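# Uncover pot, drop in corn cob, re-cover it

## Task

Lift the glass lid off the steel pot, move the corn cob from the blue plate into the pot, then set the lid back on the pot. At the end, no loose object on the table may be in contact with either arm.

## Robot and tools

Robot: two arms, left_arm on the scene's +y side and right_arm on the -y side. Each ends in a sixteen-motor hand with index, middle and ring fingers plus a thumb. The right arm has a right hand and the left arm a mirror-image left hand. Image sides do not match the arm names. The calibrated bases sit at left_arm (+0.048, +0.276, 0) m and right_arm (+0.009, -0.261, 0) m, each turned very slightly about z.

Frames: the scene frame has its origin at table-top height, midway between the nominal bases, with +z up and +x pointing out over the table. Fixed cameras and the table use the scene frame. Hand positions, orientations, targets and wrist-camera poses are reported in each arm's own base frame. Printed positions can be off by a few centimetres, more at long reach.

Hand point axes (right hand): +z runs along the straight fingers toward the tips, +x crosses the palm away from the thumb, and +y points out of the back of the hand, so the palm face is at y = -0.062 m. On the left hand +x points toward the thumb instead. A rigid mast near the wrist on the palm side can strike things.

execute_actions(actions, cameras): actions is a list of actions run in order. Each action is a list of 1 to 15 rows. One row is one 1/30 s control step, and one action lasts 0.5 s; if an action has fewer than 15 rows, its last row is held for the rest. Every row is a single flat list of 48 numbers in [-1, 1] that covers both arms, even if only one moves. The order is:
1-6: left_arm dx, dy, dz, rx, ry, rz.
7-22: left hand goals.
23: left current_limit.
24: left speed.
25-30: right_arm dx to rz.
31-46: right hand goals.
47: right current_limit.
48: right speed.

Pose numbers are offsets, not poses. They are measured from the arm's Hand target as it stood when the action began, along that arm's base axes. Every row in an action counts from that same start, not from the row before it, so a later action with the same offset moves the arm further. Scale: 1.0 means 0.6 m for dx, dy, dz and 180 degrees for rotation. rx, ry, rz form one rotation vector, turned about the Hand target's position. A translation longer than 1.0 is shortened along its direction. Commanded orientation is clipped each step to within 40 degrees of the measured one. The hand often stops short of its target. An all-zero offset asks for the same target again; if the hand still rests short, send the remaining distance. The right elbow sags under load, so aim higher than you want.

Hand numbers are absolute goal angles, scaled between each hinge's two stops. Per hand the order is: index_mcp, index_abd, index_pip, index_dip, middle_mcp, middle_abd, middle_pip, middle_dip, ring_mcp, ring_abd, ring_pip, ring_dip, thumb_cmc, thumb_axl, thumb_mcp, thumb_ipl. Moving toward -1 curls the finger: _mcp at the knuckle (straight at +0.75), _pip at the middle joint (straight at +0.58), _dip at the tip joint (straight at +0.70). _abd swings a finger sideways away from the thumb (straight at 0.00). thumb_cmc brings the thumb round in front of the palm (flat beside the palm at +0.71). thumb_axl rolls the thumb (straight at +0.68). thumb_mcp (+0.23) and thumb_ipl (+0.17) bend it. A 0 is a real goal, not "keep". To leave a hand alone, send back its hand_goal, hand_current_limit and hand_speed from the last result.

current_limit maps -1 to 0 mA and +1 to 550 mA, never below 11 mA, and also limits hinge speed. speed sets the motor rate to (speed+1)/2 of 8.5 rad/s. At the start they are +0.4 and -0.6, and whatever was last sent stays in force. A finger presses only when its goal lies past the object's surface. It presses harder the further past, up to the cap.

cameras: a list of names (cam_high, cam_low, cam_left_wrist, cam_right_wrist, or "all"). An unknown name makes the call invalid. If left out, images come only when actions is empty.

Results per arm:
- end_effector_position (m) and end_effector_quat_wxyz in the arm's base frame.
- Hand target, which is the base for the next offsets.
- Joint positions, velocities ("within noise" means still) and torques. Torques include the arm's own weight; numbers 3 and 4 wrap at ±28 N m.
- hand_goal, hand_measured, hand_current_ma, and hand_state per motor in motor order. hand_state reads moving, goal, blocked or overload.
- hand_current_limit and hand_speed.
- Possibly MOTOR HOT or OVER-TEMPERATURE FAULT lines.

zoom_image(camera, region): gives a closer look at part of a camera's newest image. region is [x0, y0, x1, y1] in pixels from the top-left, at most 504 by 504. Full images are 672x504.

read_manual(section): returns licence texts only.

finished_scene(scene=1): ends the scene for good. Call it only once the lid is back on the pot with the cob inside and both hands are clear of loose objects.

Avoid:
- Dropping things, letting go of moving parts, slamming, or pushing hard.
- Letting anything fall off the table or leaving it there; this fails the task.
- Hitting fixed or heavy objects hard.
- Any contact or squeeze between the two arms, including one hand gripping the other's fingers.
- Holding a motor at 495 mA or more for about 5 s, which shuts it off for 10 s.
- Long stretched-out holds or pushing toward unreachable poses, which overheat motors. At 100 °C an arm drops for 30 to 60 s.

The scene keeps running while you think, and small outside pushes may nudge loose objects.

Each tool is called after "Call:" by a JSON object that holds its "method" and its "body", one argument or row to a line.

## Session

Call:
{"method": "execute_actions", "body": {
  "actions": []
}}

Scene clock: 0.00 s.
left_arm: end_effector_position=(+0.1438, +0.1839, +0.2187) hand_goal=(+0.754, +0.000, +0.576, +0.696, +0.754, +0.000, +0.576, +0.696, +0.754, +0.000, +0.576, +0.696, +0.714, +0.678, +0.226, +0.168) hand_measured=(+0.754, +0.000, +0.576, +0.696, +0.754, +0.000, +0.576, +0.696, +0.754, +0.000, +0.576, +0.696, +0.714, +0.678, +0.226, +0.168) hand_current_ma=(+0, +0, +0, +0, +0, +0, +0, +0, +0, +0, +0, +0, +0, +0, +0, +0) hand_state=(goal, goal, goal, goal, goal, goal, goal, goal, goal, goal, goal, goal, goal, goal, goal, goal) hand_current_limit=0.40 hand_speed=-0.60 end_effector_quat_wxyz=(+0.061, +0.560, +0.764, +0.314) | right_arm: end_effector_position=(+0.4966, +0.4557, +0.3719) hand_goal=(+0.754, +0.000, +0.576, +0.696, +0.754, +0.000, +0.576, +0.696, +0.754, +0.000, +0.576, +0.696, +0.714, +0.678, +0.226, +0.168) hand_measured=(+0.754, +0.000, +0.576, +0.696, +0.754, +0.000, +0.576, +0.696, +0.754, +0.000, +0.576, +0.696, +0.714, +0.678, +0.226, +0.168) hand_current_ma=(+0, +0, +0, +0, +0, +0, +0, +0, +0, +0, +0, +0, +0, +0, +0, +0) hand_state=(goal, goal, goal, goal, goal, goal, goal, goal, goal, goal, goal, goal, goal, goal, goal, goal) hand_current_limit=0.40 hand_speed=-0.60 end_effector_quat_wxyz=(+0.281, -0.194, +0.770, +0.539)
Joint positions: left_arm=[1.507 0.235 0.458 -1.291 0.431 1.088] | right_arm=[0.493 1.679 1.33 -0.036 -0.806 -1.012]
Joint velocities: within noise
Joint torques (N m): no reading
Heat: left arm: hottest shoulder 27 °C; right arm: hottest wrist roll 29 °C.
Hand target: left_arm +0.1448, +0.1866, +0.2344; +0.055, +0.562, +0.758, +0.327 | right_arm +0.4958, +0.4556, +0.4035; +0.306, -0.208, +0.752, +0.546

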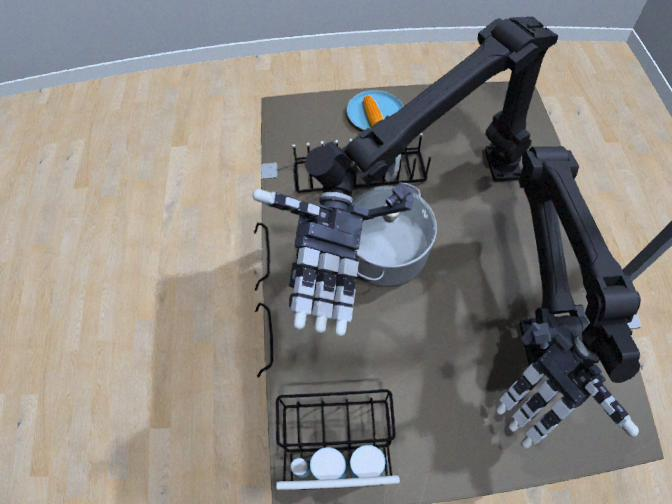

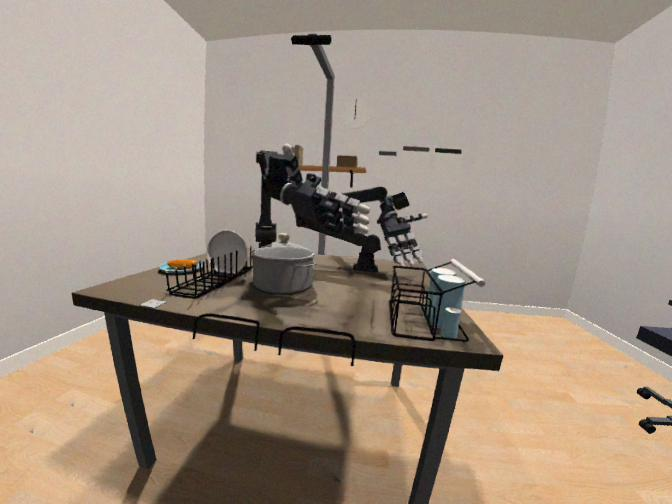

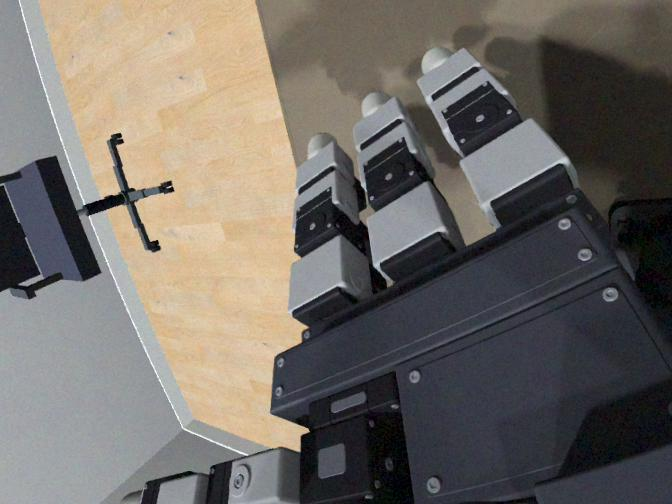

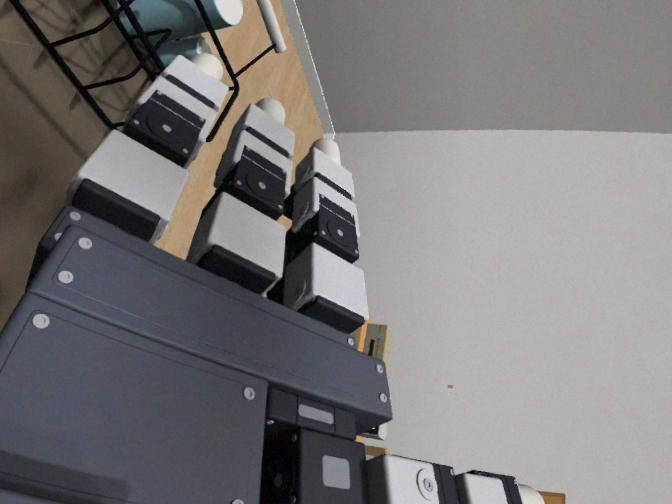

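Call:
{"method": "zoom_image", "body": {
  "camera": "cam_high",
  "region": [240, 70, 480, 310]
}}

Call:
{"method": "zoom_image", "body": {
  "camera": "cam_low",
  "region": [120, 190, 400, 350]
}}

Scaled by 2.100 from the camera's 672x504 image, which has a finer 960x720 frame.

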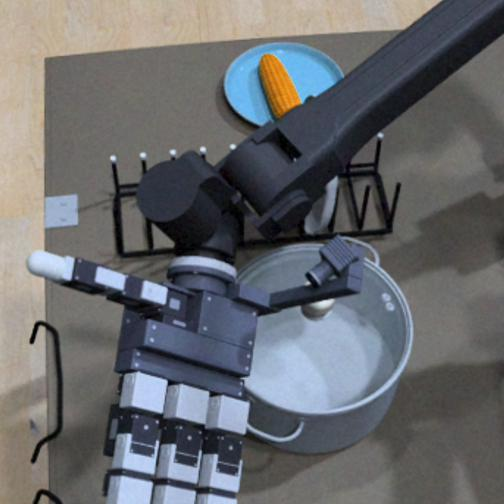

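Scaled by 1.800 from the camera's 672x504 image, which has a finer 960x720 frame.

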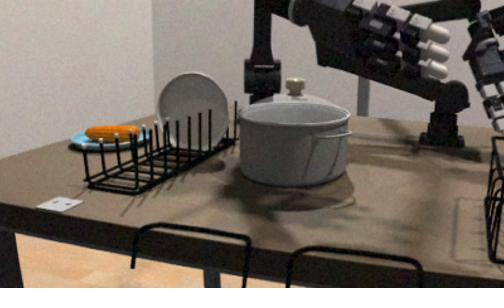

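Call:
{"method": "execute_actions", "body": {
  "actions": [
    [[0.042,-0.028,0.11,-0.117,-0.098,-0.004,0.342,0,0.066,0.333,0.342,0,0.066,0.333,0.753,0,-0.737,-0.174,-0.686,0.677,0.225,-0.568,0.4,-0.6,0.055,-0.125,0.028,0.030,0.078,-0.058,0.342,0,0.212,0.333,0.342,0,0.212,0.333,0.342,0,0.212,0.333,-0.686,0.677,0.337,-0.643,0.4,-0.6]],
    [[0.05,-0.04,0.06,-0.079,-0.015,-0.008,0.342,0,0.066,0.333,0.342,0,0.066,0.333,0.753,0,-0.737,-0.174,-0.686,0.677,0.225,-0.568,0.4,-0.6,0.055,-0.125,0,0.030,0.078,-0.058,0.342,0,0.212,0.333,0.342,0,0.212,0.333,0.342,0,0.212,0.333,-0.686,0.677,0.337,-0.643,0.4,-0.6]]
  ],
  "cameras": ["cam_high"]
}}

Scene clock: 231.70 s.
left_arm: end_effector_position=(+0.1967, +0.1414, +0.3118) hand_goal=(+0.342, +0.000, +0.066, +0.334, +0.342, +0.000, +0.066, +0.334, +0.754, +0.000, -0.736, -0.174, -0.686, +0.678, +0.226, -0.568) hand_measured=(+0.358, +0.000, +0.074, +0.338, +0.360, +0.000, +0.072, +0.336, +0.760, +0.000, -0.730, -0.172, -0.678, +0.678, +0.224, -0.566) hand_current_ma=(+26, +0, +9, +3, +35, +0, +7, +2, +7, +0, +8, +2, +11, +0, -2, +1) hand_state=(goal, goal, goal, goal, goal, goal, goal, goal, goal, goal, goal, goal, goal, goal, goal, goal) hand_current_limit=0.40 hand_speed=-0.60 end_effector_quat_wxyz=(+0.361, +0.453, +0.801, +0.153) | right_arm: end_effector_position=(+0.5680, +0.3065, +0.3940) hand_goal=(+0.342, +0.000, +0.212, +0.334, +0.342, +0.000, +0.212, +0.334, +0.342, +0.000, +0.212, +0.334, -0.686, +0.678, +0.338, -0.642) hand_measured=(+0.362, +0.000, +0.218, +0.336, +0.360, +0.000, +0.218, +0.338, +0.360, +0.000, +0.218, +0.336, -0.686, +0.678, +0.334, -0.640) hand_current_ma=(+38, +0, +9, +3, +37, +0, +6, +4, +38, +0, +7, +3, +0, -1, -5, +1) hand_state=(goal, goal, goal, goal, goal, goal, goal, goal, goal, goal, goal, goal, goal, goal, goal, goal) hand_current_limit=0.40 hand_speed=-0.60 end_effector_quat_wxyz=(+0.212, +0.103, +0.787, +0.570)
Joint positions: left_arm=[1.28 0.465 0.743 -1.666 0.79 0.662] | right_arm=[0.286 1.515 1.164 -0.019 -0.763 -0.487]
Joint torques (N m): left_arm=[0.85 1.79 9.99 0.69 0.78 -0.05] | right_arm=[1.26 -15.03 10.73 2.93 -0.21 0.34]
Heat: left arm: hottest elbow 32 °C; right arm: hottest elbow 39 °C.
Hand target: left_arm +0.2000, +0.1458, +0.3364; +0.353, +0.457, +0.797, +0.174 | right_arm +0.5618, +0.3056, +0.4203; +0.227, +0.097, +0.774, +0.583
Off the commanded pose: left_arm 0.025 m, 3 deg | right_arm 0.027 m, 3 deg.
Images, in order (width x height): cam_high 672x504.

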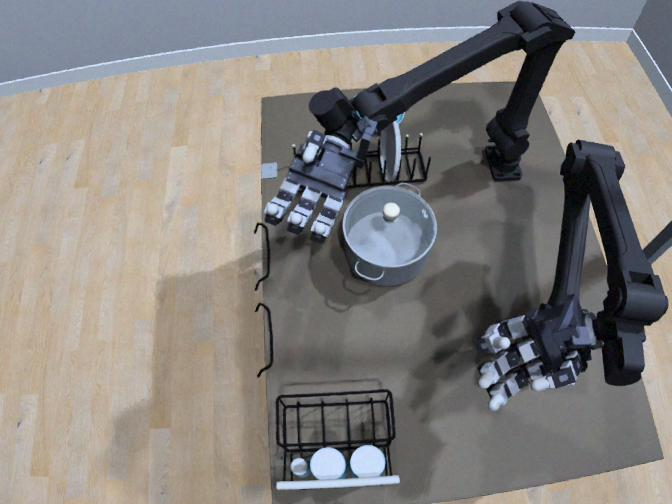

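Call:
{"method": "execute_actions", "body": {
  "actions": [
    [[0.067,-0.043,0.08,-0.079,-0.015,-0.008,0.342,0,0.066,0.333,0.342,0,0.066,0.333,0.753,0,-0.737,-0.174,-0.686,0.677,0.225,-0.568,0.4,-0.6,0.016,-0.129,0,0.048,0.069,-0.058,0.342,0,0.212,0.333,0.342,0,0.212,0.333,0.342,0,0.212,0.333,-0.686,0.677,0.337,-0.643,0.4,-0.6]],
    [[0.05,-0.084,0.035,-0.079,0.028,-0.014,0.342,0,0.066,0.333,0.342,0,0.066,0.333,0.753,0,-0.737,-0.174,-0.686,0.677,0.225,-0.568,0.4,-0.6,0.016,-0.129,0,0.048,0.069,-0.058,0.342,0,0.212,0.333,0.342,0,0.212,0.333,0.342,0,0.212,0.333,-0.686,0.677,0.337,-0.643,0.4,-0.6]],
    [[0.05,-0.084,0.035,-0.079,0.028,-0.014,0.342,0,0.066,0.333,0.342,0,0.066,0.333,0.753,0,-0.737,-0.174,-0.686,0.677,0.225,-0.568,0.4,-0.6,-0.026,-0.121,0,0.063,0.055,-0.058,0.342,0,0.212,0.333,0.342,0,0.212,0.333,0.342,0,0.212,0.333,-0.686,0.677,0.337,-0.643,0.4,-0.6]],
    [[0,0,0,0,0,0,0.342,0,0.066,0.333,0.342,0,0.066,0.333,0.753,0,-0.737,-0.174,-0.686,0.677,0.225,-0.568,0.4,-0.6,-0.026,-0.121,0,0.063,0.055,-0.058,0.342,0,0.212,0.333,0.342,0,0.212,0.333,0.342,0,0.212,0.333,-0.686,0.677,0.337,-0.643,0.4,-0.6]]
  ],
  "cameras": ["cam_high"]
}}

Scene clock: 246.27 s.
left_arm: end_effector_position=(+0.2993, +0.0223, +0.4019) hand_goal=(+0.342, +0.000, +0.066, +0.334, +0.342, +0.000, +0.066, +0.334, +0.754, +0.000, -0.736, -0.174, -0.686, +0.678, +0.226, -0.568) hand_measured=(+0.348, +0.002, +0.072, +0.338, +0.350, +0.002, +0.070, +0.336, +0.758, +0.000, -0.732, -0.172, -0.678, +0.678, +0.224, -0.566) hand_current_ma=(+8, +1, +5, +3, +11, +1, +4, +2, +3, +0, +5, +2, +9, +0, -2, +1) hand_state=(goal, goal, goal, goal, goal, goal, goal, goal, goal, goal, goal, goal, goal, goal, goal, goal) hand_current_limit=0.40 hand_speed=-0.60 end_effector_quat_wxyz=(+0.428, +0.327, +0.821, -0.190) | right_arm: end_effector_position=(+0.5495, +0.0070, +0.3990) hand_goal=(+0.342, +0.000, +0.212, +0.334, +0.342, +0.000, +0.212, +0.334, +0.342, +0.000, +0.212, +0.334, -0.686, +0.678, +0.338, -0.642) hand_measured=(+0.356, +0.000, +0.218, +0.336, +0.356, +0.000, +0.216, +0.338, +0.356, +0.000, +0.216, +0.336, -0.682, +0.678, +0.334, -0.642) hand_current_ma=(+27, +0, +7, +3, +26, +0, +5, +4, +25, +0, +5, +3, +4, -1, -4, +1) hand_state=(goal, goal, goal, goal, goal, goal, goal, goal, goal, goal, goal, goal, goal, goal, goal, goal) hand_current_limit=0.40 hand_speed=-0.60 end_effector_quat_wxyz=(+0.050, +0.627, +0.486, +0.607)
Joint positions: left_arm=[0.363 0.695 1.125 -1.469 0.862 -0.699] | right_arm=[-0.068 1.107 0.919 -0.135 -0.62 0.637]
Joint torques (N m): left_arm=[0.97 -2.2 8.95 1.66 0.58 -0.04] | right_arm=[0.79 -9 13.63 1.48 -0.28 0.07]
Heat: left arm: hottest elbow 32 °C; right arm: hottest elbow 37 °C.
Hand target: left_arm +0.3002, +0.0192, +0.4264; +0.449, +0.337, +0.809, -0.173 | right_arm +0.5498, +0.0056, +0.4203; +0.051, +0.621, +0.480, +0.617
Off the commanded pose: left_arm 0.025 m, 4 deg | right_arm 0.021 m, 2 deg.
Images, in order (width x height): cam_high 672x504.

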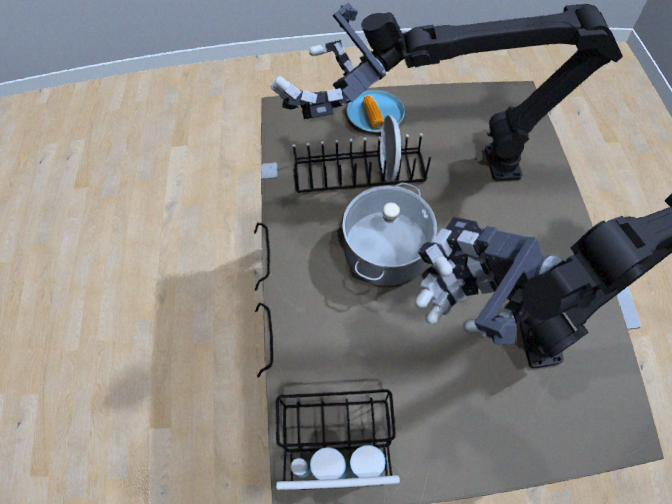

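Call:
{"method": "execute_actions", "body": {
  "actions": [
    [[0.004,-0.121,-0.011,-0.06,0.06,-0.02,0.342,0,0.066,0.333,0.342,0,0.066,0.333,0.753,0,-0.737,-0.174,-0.686,0.677,0.225,-0.568,0.4,-0.6,-0.053,-0.101,0,0.075,0.038,-0.058,0.342,0,0.212,0.333,0.342,0,0.212,0.333,0.342,0,0.212,0.333,-0.686,0.677,0.337,-0.643,0.4,-0.6]],
    [[0.004,-0.121,-0.011,-0.052,0.07,-0.022,0.342,0,0.066,0.333,0.342,0,0.066,0.333,0.753,0,-0.737,-0.174,-0.686,0.677,0.225,-0.568,0.4,-0.6,-0.053,-0.101,0,0.075,0.038,-0.058,0.342,0,0.212,0.333,0.342,0,0.212,0.333,0.342,0,0.212,0.333,-0.686,0.677,0.337,-0.643,0.4,-0.6]],
    [[0.004,-0.121,-0.011,-0.02,0.085,-0.028,0.342,0,0.066,0.333,0.342,0,0.066,0.333,0.753,0,-0.737,-0.174,-0.686,0.677,0.225,-0.568,0.4,-0.6,-0.063,-0.078,0,0.082,0.019,-0.058,0.342,0,0.212,0.333,0.342,0,0.212,0.333,0.342,0,0.212,0.333,-0.686,0.677,0.337,-0.643,0.4,-0.6]],
    [[0.004,-0.121,-0.011,-0.012,0.086,-0.028,0.342,0,0.066,0.333,0.342,0,0.066,0.333,0.753,0,-0.737,-0.174,-0.686,0.677,0.225,-0.568,0.4,-0.6,-0.063,-0.078,0,0.082,0.019,-0.058,0.342,0,0.212,0.333,0.342,0,0.212,0.333,0.342,0,0.212,0.333,-0.686,0.677,0.337,-0.643,0.4,-0.6]]
  ],
  "cameras": ["all"]
}}

Scene clock: 297.23 s.
left_arm: end_effector_position=(+0.3045, -0.2635, +0.3688) hand_goal=(+0.342, +0.000, +0.066, +0.334, +0.342, +0.000, +0.066, +0.334, +0.754, +0.000, -0.736, -0.174, -0.686, +0.678, +0.226, -0.568) hand_measured=(+0.338, +0.002, +0.068, +0.338, +0.338, +0.002, +0.068, +0.336, +0.748, +0.000, -0.732, -0.172, -0.680, +0.678, +0.224, -0.566) hand_current_ma=(-4, +1, +2, +3, -5, +1, +1, +2, -6, +0, +3, +2, +8, +0, -1, +1) hand_state=(goal, goal, goal, goal, goal, goal, goal, goal, goal, goal, goal, goal, goal, goal, goal, goal) hand_current_limit=0.40 hand_speed=-0.60 end_effector_quat_wxyz=(+0.033, +0.180, +0.838, -0.514) | right_arm: end_effector_position=(+0.4098, -0.2046, +0.3758) hand_goal=(+0.342, +0.000, +0.212, +0.334, +0.342, +0.000, +0.212, +0.334, +0.342, +0.000, +0.212, +0.334, -0.686, +0.678, +0.338, -0.642) hand_measured=(+0.342, +0.002, +0.214, +0.336, +0.342, +0.002, +0.214, +0.338, +0.342, +0.002, +0.214, +0.336, -0.678, +0.678, +0.336, -0.642) hand_current_ma=(+0, +1, +3, +2, +0, +1, +2, +3, +0, +1, +2, +3, +10, -1, -3, +1) hand_state=(goal, goal, goal, goal, goal, goal, goal, goal, goal, goal, goal, goal, goal, goal, goal, goal) hand_current_limit=0.40 hand_speed=-0.60 end_effector_quat_wxyz=(-0.140, +0.800, -0.101, +0.575)
Joint positions: left_arm=[-0.444 1.195 1.42 -1.292 1.005 -1.873] | right_arm=[-0.536 0.915 1 -0.462 -0.614 1.711]
Joint torques (N m): left_arm=[2.2 -8.64 10.47 1.57 0.93 -0.22] | right_arm=[0.15 -6.59 17.32 1.5 -0.3 0.05]
Heat: left arm: hottest elbow 33 °C; right arm: hottest elbow 38 °C.
Hand target: left_arm +0.3098, -0.2712, +0.4000; +0.065, +0.198, +0.826, -0.524 | right_arm +0.4106, -0.2092, +0.4203; -0.134, +0.784, -0.097, +0.599
Off the commanded pose: left_arm 0.033 m, 5 deg | right_arm 0.045 m, 3 deg.

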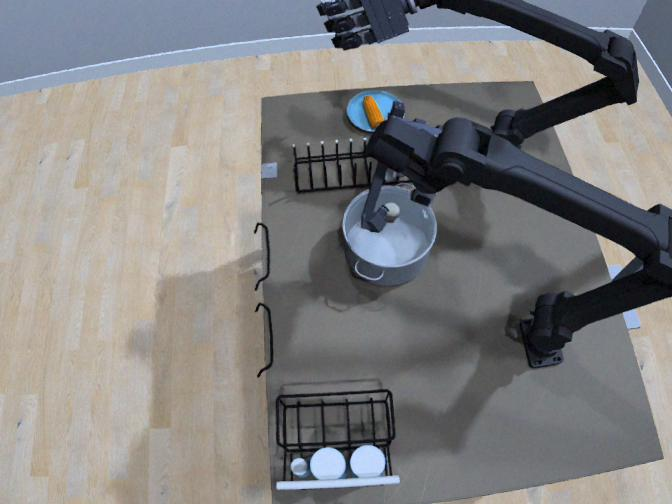

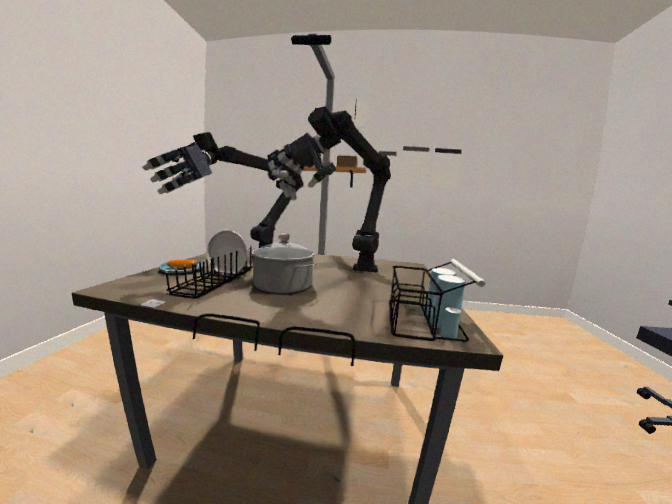

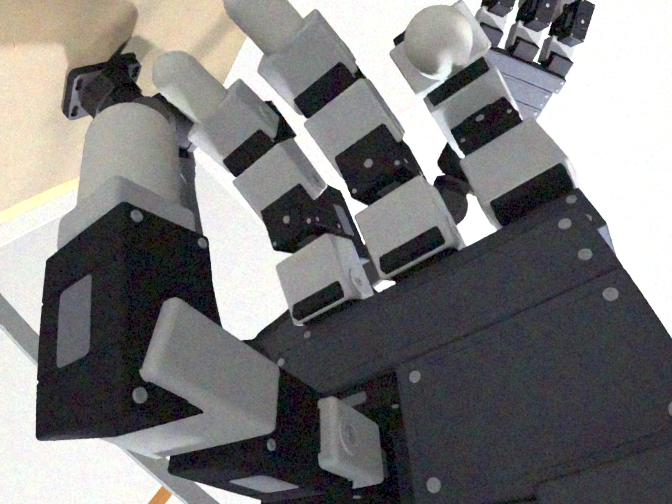

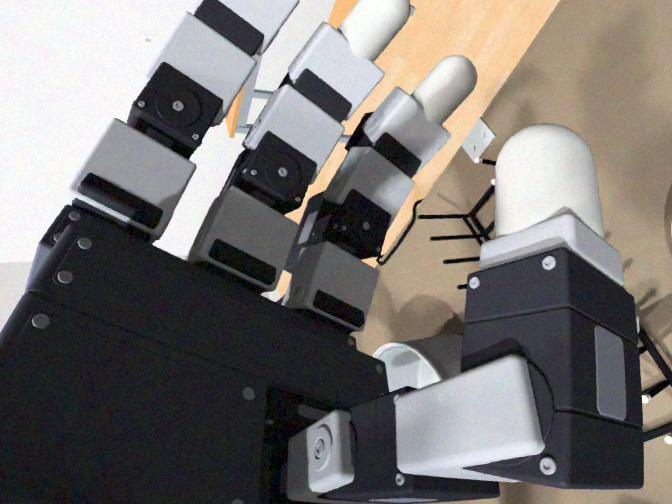

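Call:
{"method": "execute_actions", "body": {
  "actions": [
    [[0.005,-0.047,-0.06,0.0075,0.05,-0.007,0.342,0,0.066,0.333,0.342,0,0.066,0.333,0.753,0,-0.737,-0.174,-0.686,0.677,0.225,-0.568,0.4,-0.6,-0.02,-0.017,-0.04,0.11,0.054,-0.028,0.342,0,0.212,0.333,0.342,0,0.212,0.333,0.342,0,0.212,0.333,-0.686,0.677,0.337,-0.643,0.4,-0.6]],
    [[0.005,-0.048,-0.06,0.0075,0.05,-0.007,0.342,0,0.066,0.333,0.342,0,0.066,0.333,0.753,0,-0.737,-0.174,-0.686,0.677,0.225,-0.568,0.4,-0.6,-0.02,-0.017,-0.06,0.11,0.054,-0.028,0.342,0,0.212,0.333,0.342,0,0.212,0.333,0.342,0,0.212,0.333,-0.686,0.677,0.337,-0.643,0.4,-0.6]],
    [[0,0,0,0,0,0,0.342,0,0.066,0.333,0.342,0,0.066,0.333,0.753,0,-0.737,-0.174,-0.686,0.677,0.225,-0.568,0.4,-0.6,-0.02,-0.016,-0.06,0.11,0.054,-0.028,0.342,0,0.212,0.333,0.342,0,0.212,0.333,0.342,0,0.212,0.333,-0.686,0.677,0.337,-0.643,0.4,-0.6]]
  ],
  "cameras": ["all"]
}}

Scene clock: 410.97 s.
left_arm: end_effector_position=(+0.3099, -0.3183, +0.3035) hand_goal=(+0.342, +0.000, +0.066, +0.334, +0.342, +0.000, +0.066, +0.334, +0.754, +0.000, -0.736, -0.174, -0.686, +0.678, +0.226, -0.568) hand_measured=(+0.338, +0.002, +0.068, +0.338, +0.338, +0.002, +0.068, +0.336, +0.748, +0.000, -0.732, -0.172, -0.684, +0.678, +0.224, -0.566) hand_current_ma=(-4, +1, +2, +3, -5, +1, +1, +2, -6, +0, +3, +2, +2, +0, -1, +1) hand_state=(goal, goal, goal, goal, goal, goal, goal, goal, goal, goal, goal, goal, goal, goal, goal, goal) hand_current_limit=0.40 hand_speed=-0.60 end_effector_quat_wxyz=(-0.102, +0.119, +0.841, -0.517) | right_arm: end_effector_position=(+0.3693, -0.2332, +0.2894) hand_goal=(+0.342, +0.000, +0.212, +0.334, +0.342, +0.000, +0.212, +0.334, +0.342, +0.000, +0.212, +0.334, -0.686, +0.678, +0.338, -0.642) hand_measured=(+0.338, +0.002, +0.214, +0.336, +0.338, +0.002, +0.214, +0.338, +0.338, +0.002, +0.214, +0.336, -0.682, +0.678, +0.336, -0.642) hand_current_ma=(-4, +1, +2, +2, -4, +1, +2, +3, -4, +1, +2, +3, +3, -1, -3, +1) hand_state=(goal, goal, goal, goal, goal, goal, goal, goal, goal, goal, goal, goal, goal, goal, goal, goal) hand_current_limit=0.40 hand_speed=-0.60 end_effector_quat_wxyz=(-0.412, +0.752, -0.462, +0.227)
Joint positions: left_arm=[-0.521 1.401 1.426 -1.24 1.077 -2.026] | right_arm=[-0.795 1.383 1.408 -1.232 -0.932 2.061]
Joint torques (N m): left_arm=[1.08 -11.99 9.81 1.22 1.21 -0.18] | right_arm=[0.32 -11.87 15.31 0.23 -1.16 0.3]
Heat: left arm: hottest elbow 38 °C; right arm: hottest elbow 43 °C.
Hand target: left_arm +0.3158, -0.3282, +0.3280; -0.082, +0.133, +0.833, -0.530 | right_arm +0.3746, -0.2392, +0.3243; -0.396, +0.716, -0.503, +0.278
Off the commanded pose: left_arm 0.027 m, 3 deg | right_arm 0.036 m, 9 deg.
joint sent to its limit (right arm) — joint 6 (wrist roll), upper limit. The joint targets are off in position and orientation.

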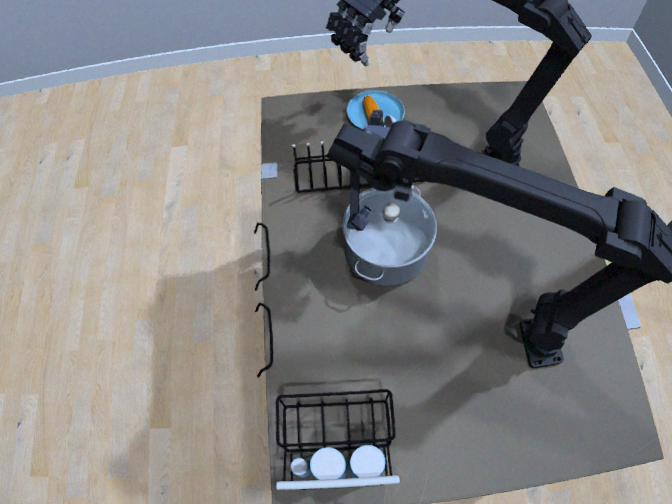

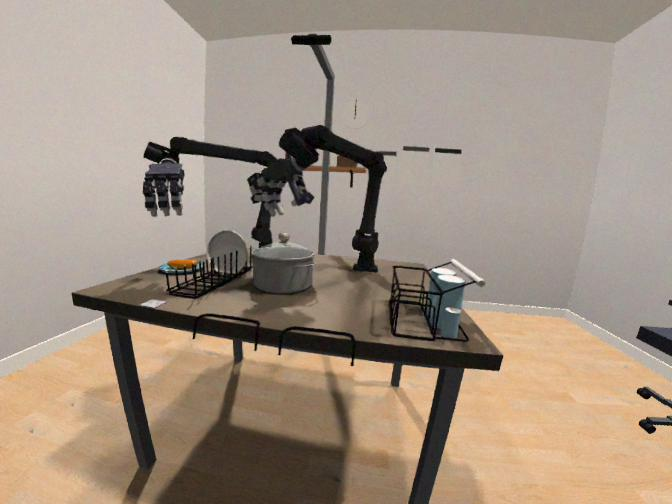

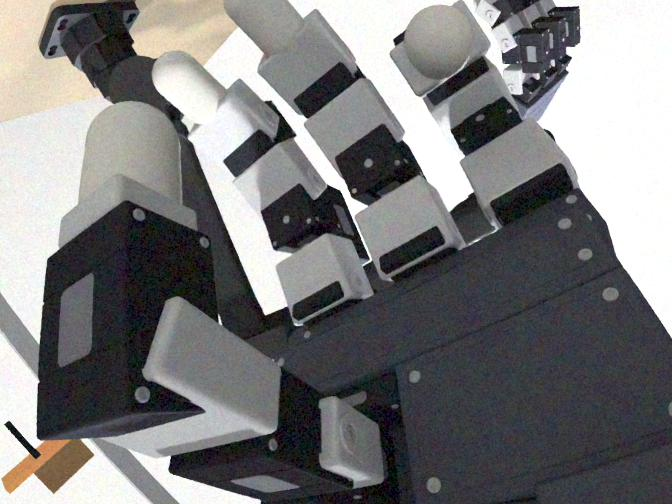

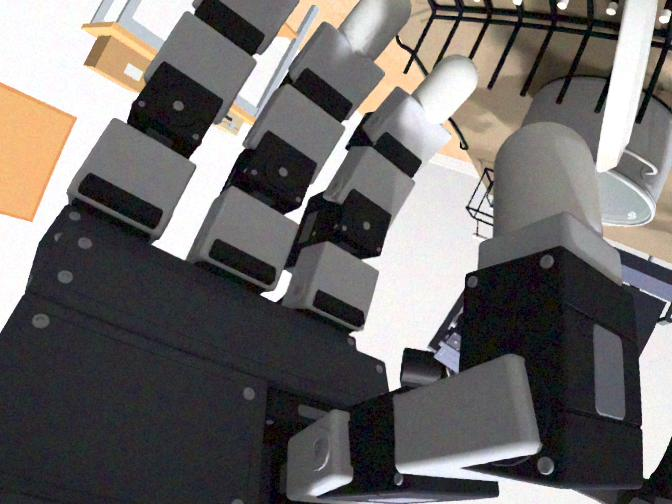

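Call:
{"method": "zoom_image", "body": {
  "camera": "cam_high",
  "region": [330, 80, 430, 155]
}}

Call:
{"method": "zoom_image", "body": {
  "camera": "cam_low",
  "region": [150, 220, 330, 310]
}}

Scaled by 5.040 from the camera's 672x504 image, which has a finer 960x720 frame.

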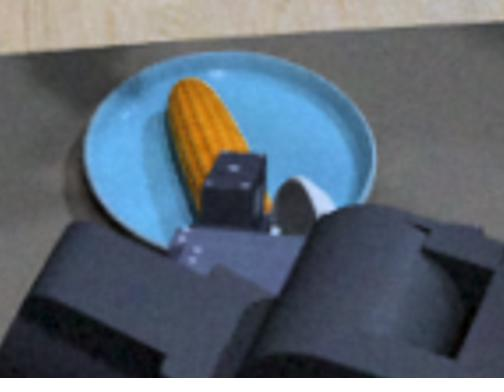

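Scaled by 2.800 from the camera's 672x504 image, which has a finer 960x720 frame.

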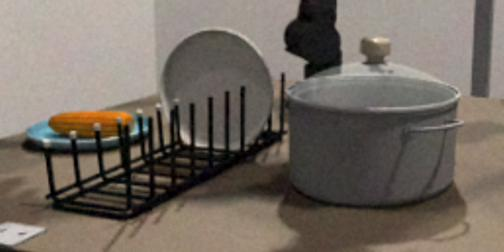

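Call:
{"method": "execute_actions", "body": {
  "actions": [
    [[0,0,-0.03,0,0,-0.0556,0.342,0,0.066,0.333,0.342,0,0.066,0.333,0.753,0,-0.737,-0.174,-0.686,0.677,0.225,-0.568,0.4,-0.6,-0.019,0.032,-0.09,-0.0047,0.01,0.0553,0.449,0,0.09,0.268,0.449,0,0.09,0.268,0.449,0,0.09,0.268,-0.829,0.677,0.325,-0.57,0.4,-0.6]],
    [[0,0,-0.03,0,0,0,0.342,0,0.066,0.333,0.342,0,0.066,0.333,0.753,0,-0.737,-0.174,-0.686,0.677,0.225,-0.568,0.4,-0.6,0,0,-0.06,0,0,0,0.449,0,0.09,0.268,0.449,0,0.09,0.268,0.449,0,0.09,0.268,-0.829,0.677,0.325,-0.57,0.4,-0.6]]
  ],
  "cameras": ["all"]
}}

Scene clock: 490.97 s.
left_arm: end_effector_position=(+0.3134, -0.3189, +0.2862) hand_goal=(+0.342, +0.000, +0.066, +0.334, +0.342, +0.000, +0.066, +0.334, +0.754, +0.000, -0.736, -0.174, -0.686, +0.678, +0.226, -0.568) hand_measured=(+0.338, +0.002, +0.068, +0.338, +0.338, +0.002, +0.068, +0.336, +0.748, +0.000, -0.732, -0.172, -0.684, +0.678, +0.224, -0.566) hand_current_ma=(-4, +1, +2, +3, -5, +1, +1, +2, -6, +0, +3, +2, +1, +0, -1, +1) hand_state=(goal, goal, goal, goal, goal, goal, goal, goal, goal, goal, goal, goal, goal, goal, goal, goal) hand_current_limit=0.40 hand_speed=-0.60 end_effector_quat_wxyz=(-0.130, +0.192, +0.824, -0.517) | right_arm: end_effector_position=(+0.3564, -0.2162, +0.2245) hand_goal=(+0.450, +0.000, +0.090, +0.268, +0.450, +0.000, +0.090, +0.268, +0.450, +0.000, +0.090, +0.268, -0.828, +0.678, +0.326, -0.570) hand_measured=(+0.438, +0.002, +0.094, +0.270, +0.440, +0.002, +0.092, +0.272, +0.440, +0.002, +0.092, +0.272, -0.824, +0.678, +0.326, -0.572) hand_current_ma=(-20, +1, +3, +3, -18, +1, +2, +4, -18, +1, +2, +3, +5, -1, +0, -2) hand_state=(goal, goal, goal, goal, goal, goal, goal, goal, goal, goal, goal, goal, goal, goal, goal, goal) hand_current_limit=0.40 hand_speed=-0.60 end_effector_quat_wxyz=(-0.410, +0.758, -0.460, +0.213)
Joint positions: left_arm=[-0.519 1.494 1.489 -1.475 1.121 -1.688] | right_arm=[-0.783 1.357 1.218 -1.102 -0.921 2.044]
Joint torques (N m): left_arm=[0.44 -12.45 8.1 -0.13 1.31 0.07] | right_arm=[1.79 -11.69 10.45 1.54 -0.75 -0.09]
Heat: left arm: hottest elbow 37 °C; right arm: hottest elbow 45 °C.
Hand target: left_arm +0.3158, -0.3282, +0.2920; -0.128, +0.205, +0.818, -0.521 | right_arm +0.3632, -0.2200, +0.2343; -0.405, +0.764, -0.443, +0.235
Off the commanded pose: left_arm 0.011 m, 2 deg | right_arm 0.013 m, 3 deg.

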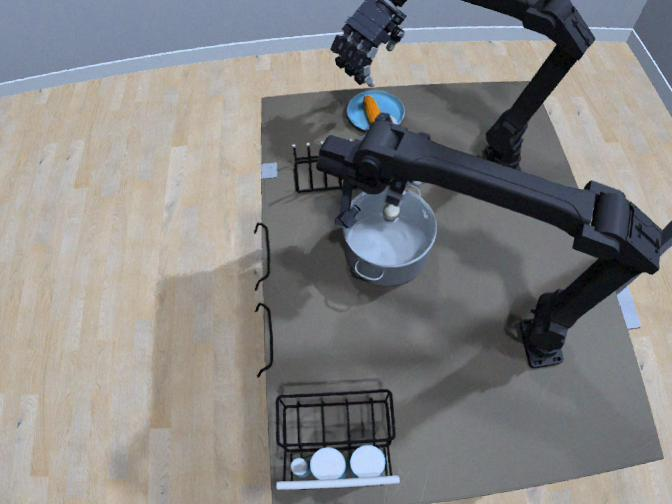

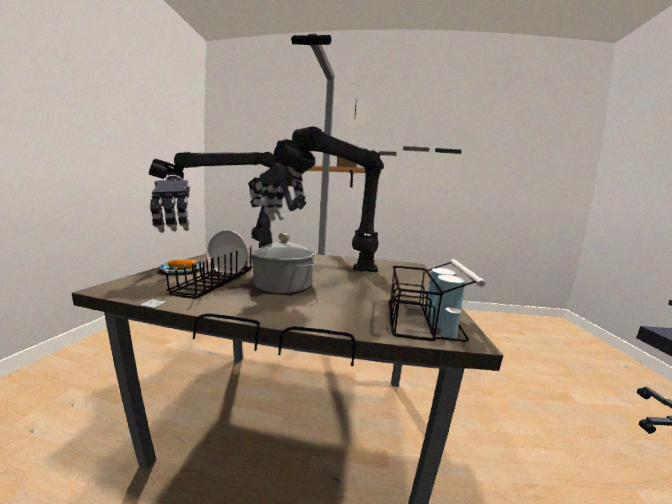

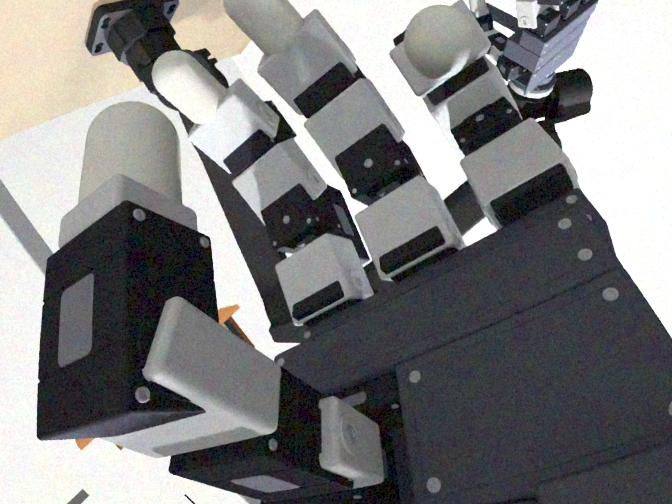

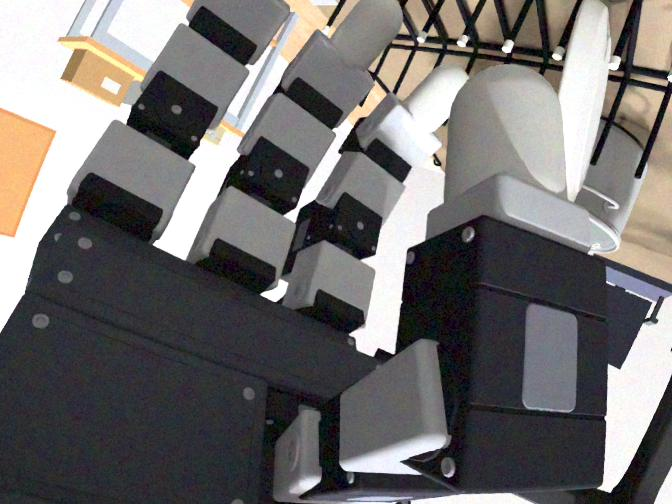

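Call:
{"method": "zoom_image", "body": {
  "camera": "cam_low",
  "region": [230, 150, 350, 300]
}}

Call:
{"method": "zoom_image", "body": {
  "camera": "cam_high",
  "region": [320, 120, 450, 290]
}}

Call:
{"method": "zoom_image", "body": {
  "camera": "cam_high",
  "region": [310, 0, 430, 140]
}}

Call:
{"method": "zoom_image", "body": {
  "camera": "cam_low",
  "region": [130, 150, 260, 310]
}}

Scaled by 3.360 from the camera's 672x504 image, which has a finer 960x720 frame.

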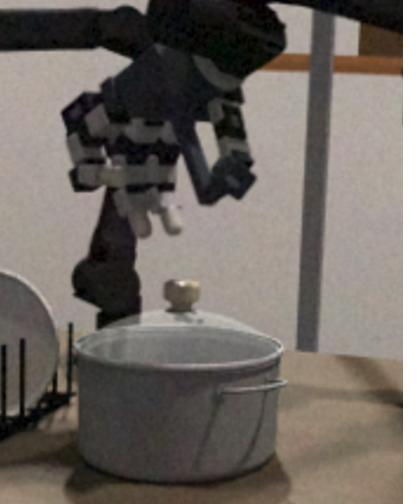

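Scaled by 2.965 from the camera's 672x504 image, which has a finer 960x720 frame.

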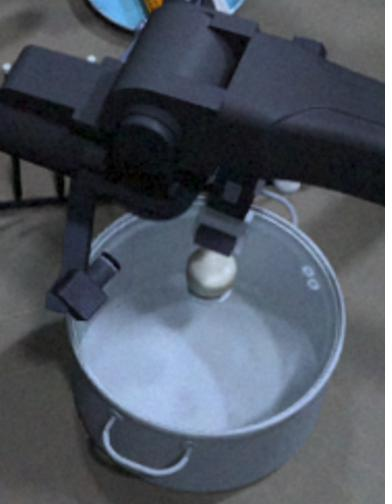

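Scaled by 3.600 from the camera's 672x504 image, which has a finer 960x720 frame.

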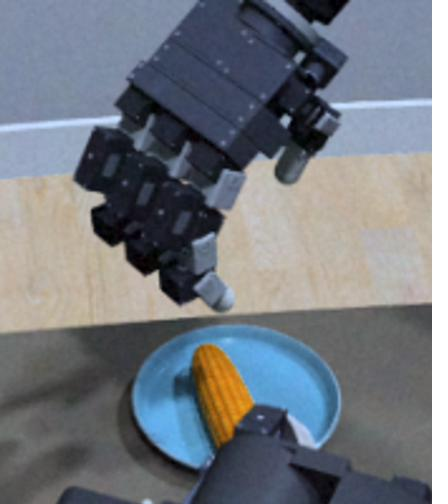

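Scaled by 3.150 from the camera's 672x504 image, which has a finer 960x720 frame.

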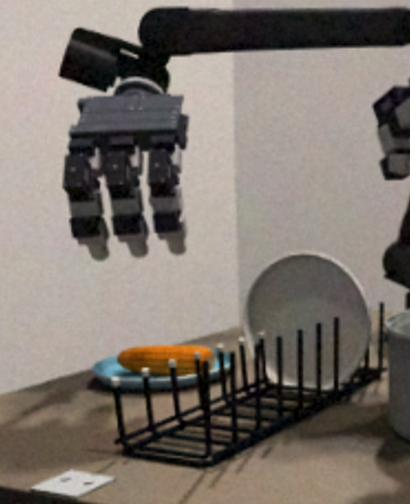

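Call:
{"method": "zoom_image", "body": {
  "camera": "cam_low",
  "region": [240, 160, 320, 250]
}}

Call:
{"method": "zoom_image", "body": {
  "camera": "cam_high",
  "region": [330, 150, 430, 240]
}}

Scaled by 5.600 from the camera's 672x504 image, which has a finer 960x720 frame.

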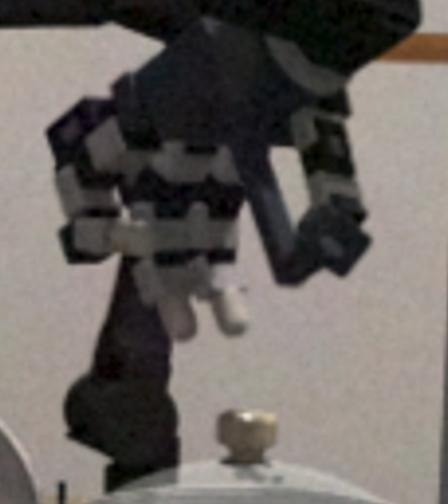

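Scaled by 5.040 from the camera's 672x504 image, which has a finer 960x720 frame.

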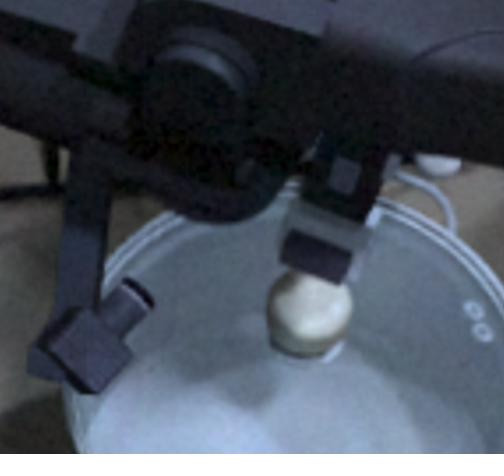

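Call:
{"method": "execute_actions", "body": {
  "actions": [
    [[0.043,0,-0.08,0,0,0,0.342,0,0.066,0.333,0.342,0,0.066,0.333,0.753,0,-0.737,-0.174,-0.686,0.677,0.225,-0.568,0.4,-0.6,0,0,-0.08,0,0,0,0.449,0,0.09,0.268,0.449,0,0.09,0.268,0.449,0,0.09,0.268,-0.829,0.677,0.325,-0.57,0.4,-0.6]]
  ],
  "cameras": ["all"]
}}

Call:
{"method": "zoom_image", "body": {
  "camera": "cam_low",
  "region": [240, 160, 320, 250]
}}

Call:
{"method": "zoom_image", "body": {
  "camera": "cam_high",
  "region": [330, 150, 430, 240]
}}

Call:
{"method": "zoom_image", "body": {
  "camera": "cam_high",
  "region": [310, 20, 430, 140]
}}

Call:
{"method": "zoom_image", "body": {
  "camera": "cam_low",
  "region": [130, 180, 230, 300]
}}

Scene clock: 582.03 s.
left_arm: end_effector_position=(+0.3311, -0.3286, +0.2399) hand_goal=(+0.342, +0.000, +0.066, +0.334, +0.342, +0.000, +0.066, +0.334, +0.754, +0.000, -0.736, -0.174, -0.686, +0.678, +0.226, -0.568) hand_measured=(+0.338, +0.002, +0.068, +0.338, +0.338, +0.002, +0.068, +0.336, +0.748, +0.000, -0.732, -0.172, -0.684, +0.678, +0.224, -0.566) hand_current_ma=(-4, +1, +2, +3, -5, +1, +1, +2, -6, +0, +3, +2, +1, +0, -1, +1) hand_state=(goal, goal, goal, goal, goal, goal, goal, goal, goal, goal, goal, goal, goal, goal, goal, goal) hand_current_limit=0.40 hand_speed=-0.60 end_effector_quat_wxyz=(-0.144, +0.200, +0.822, -0.513) | right_arm: end_effector_position=(+0.3548, -0.2156, +0.1788) hand_goal=(+0.450, +0.000, +0.090, +0.268, +0.450, +0.000, +0.090, +0.268, +0.450, +0.000, +0.090, +0.268, -0.828, +0.678, +0.326, -0.570) hand_measured=(+0.438, +0.002, +0.092, +0.270, +0.440, +0.002, +0.092, +0.272, +0.440, +0.002, +0.092, +0.270, -0.824, +0.678, +0.326, -0.572) hand_current_ma=(-18, +1, +3, +3, -17, +1, +2, +4, -17, +1, +2, +3, +4, -1, +0, -2) hand_state=(goal, goal, goal, goal, goal, goal, goal, goal, goal, goal, goal, goal, goal, goal, goal, goal) hand_current_limit=0.40 hand_speed=-0.60 end_effector_quat_wxyz=(-0.409, +0.759, -0.458, +0.217)
Joint positions: left_arm=[-0.519 1.585 1.47 -1.443 1.124 -1.623] | right_arm=[-0.785 1.372 1.11 -0.973 -0.921 2.041]
Joint torques (N m): left_arm=[3.02 -14.1 6.45 0.61 1.25 0.05] | right_arm=[1.79 -10.7 10.35 1.54 -0.77 -0.06]
Heat: left arm: hottest elbow 35 °C; right arm: hottest elbow 38 °C.
Hand target: left_arm +0.3416, -0.3282, +0.2440; -0.128, +0.205, +0.818, -0.521 | right_arm +0.3632, -0.2200, +0.1863; -0.405, +0.764, -0.443, +0.235
Off the commanded pose: left_arm 0.011 m, 2 deg | right_arm 0.012 m, 3 deg.

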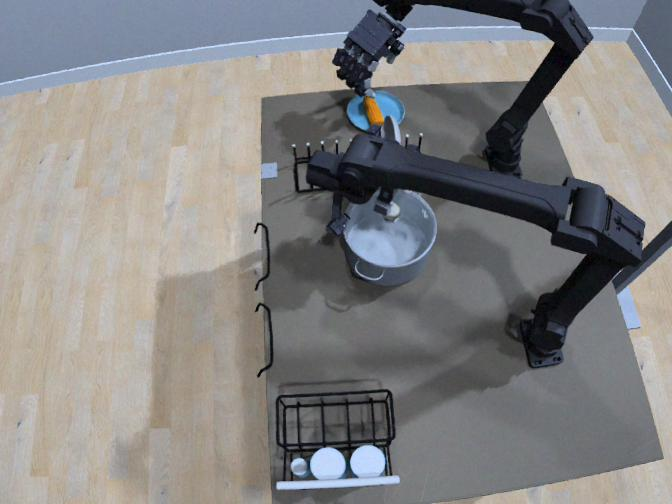

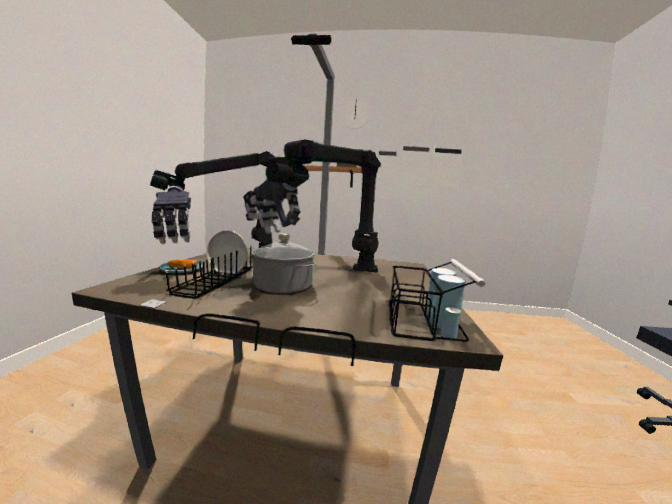

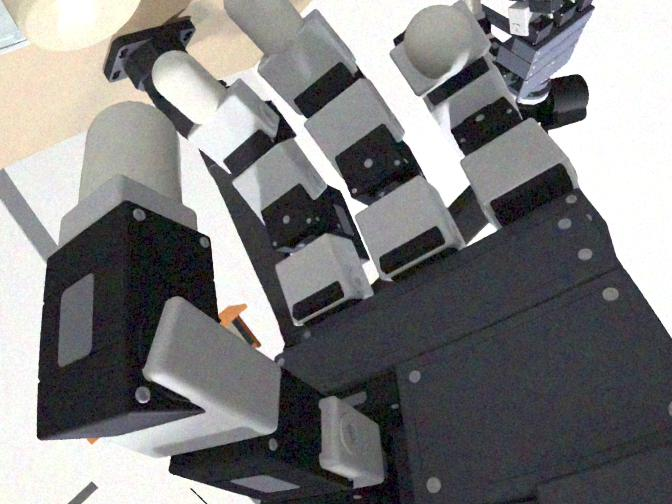

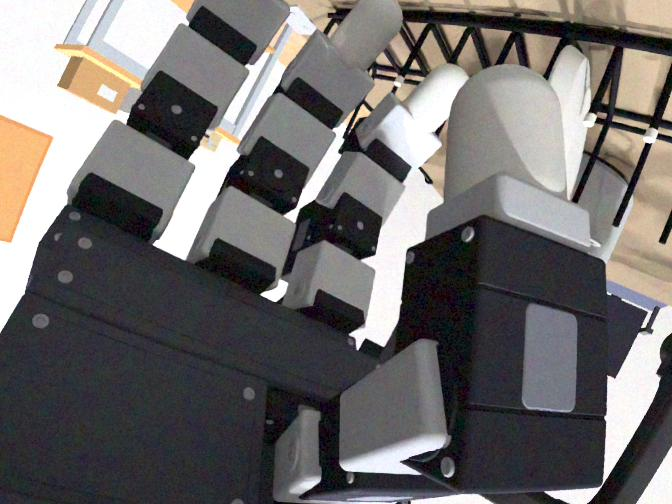

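Scaled by 5.600 from the camera's 672x504 image, which has a finer 960x720 frame.

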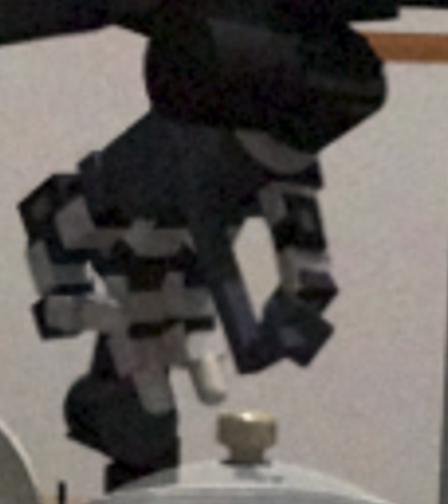

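Scaled by 5.040 from the camera's 672x504 image, which has a finer 960x720 frame.

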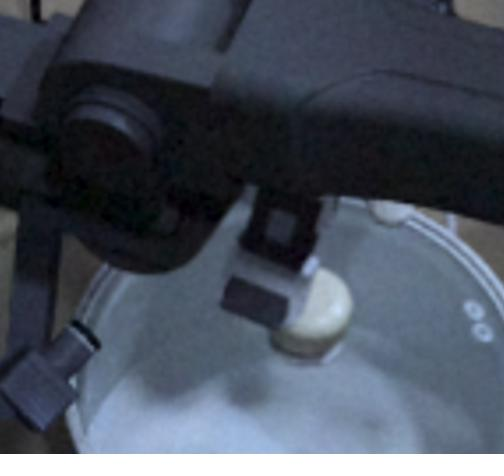

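Scaled by 4.200 from the camera's 672x504 image, which has a finer 960x720 frame.

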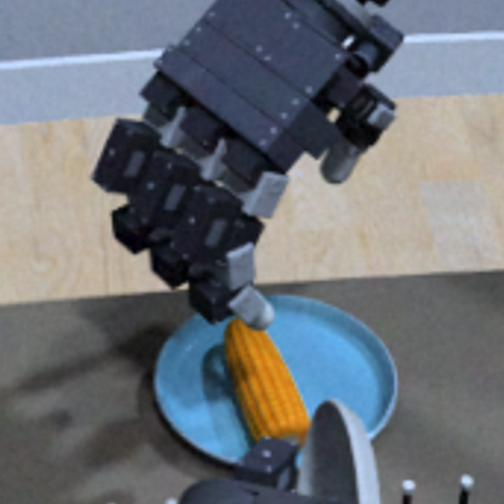

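Scaled by 4.200 from the camera's 672x504 image, which has a finer 960x720 frame.

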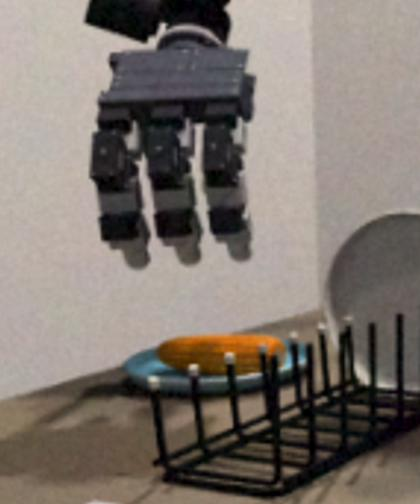

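Call:
{"method": "zoom_image", "body": {
  "camera": "cam_left_wrist",
  "region": [0, 0, 300, 200]
}}

Scaled by 1.680 from the camera's 672x504 image, which has a finer 960x720 frame.

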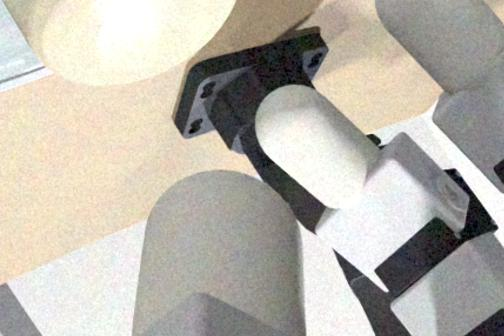

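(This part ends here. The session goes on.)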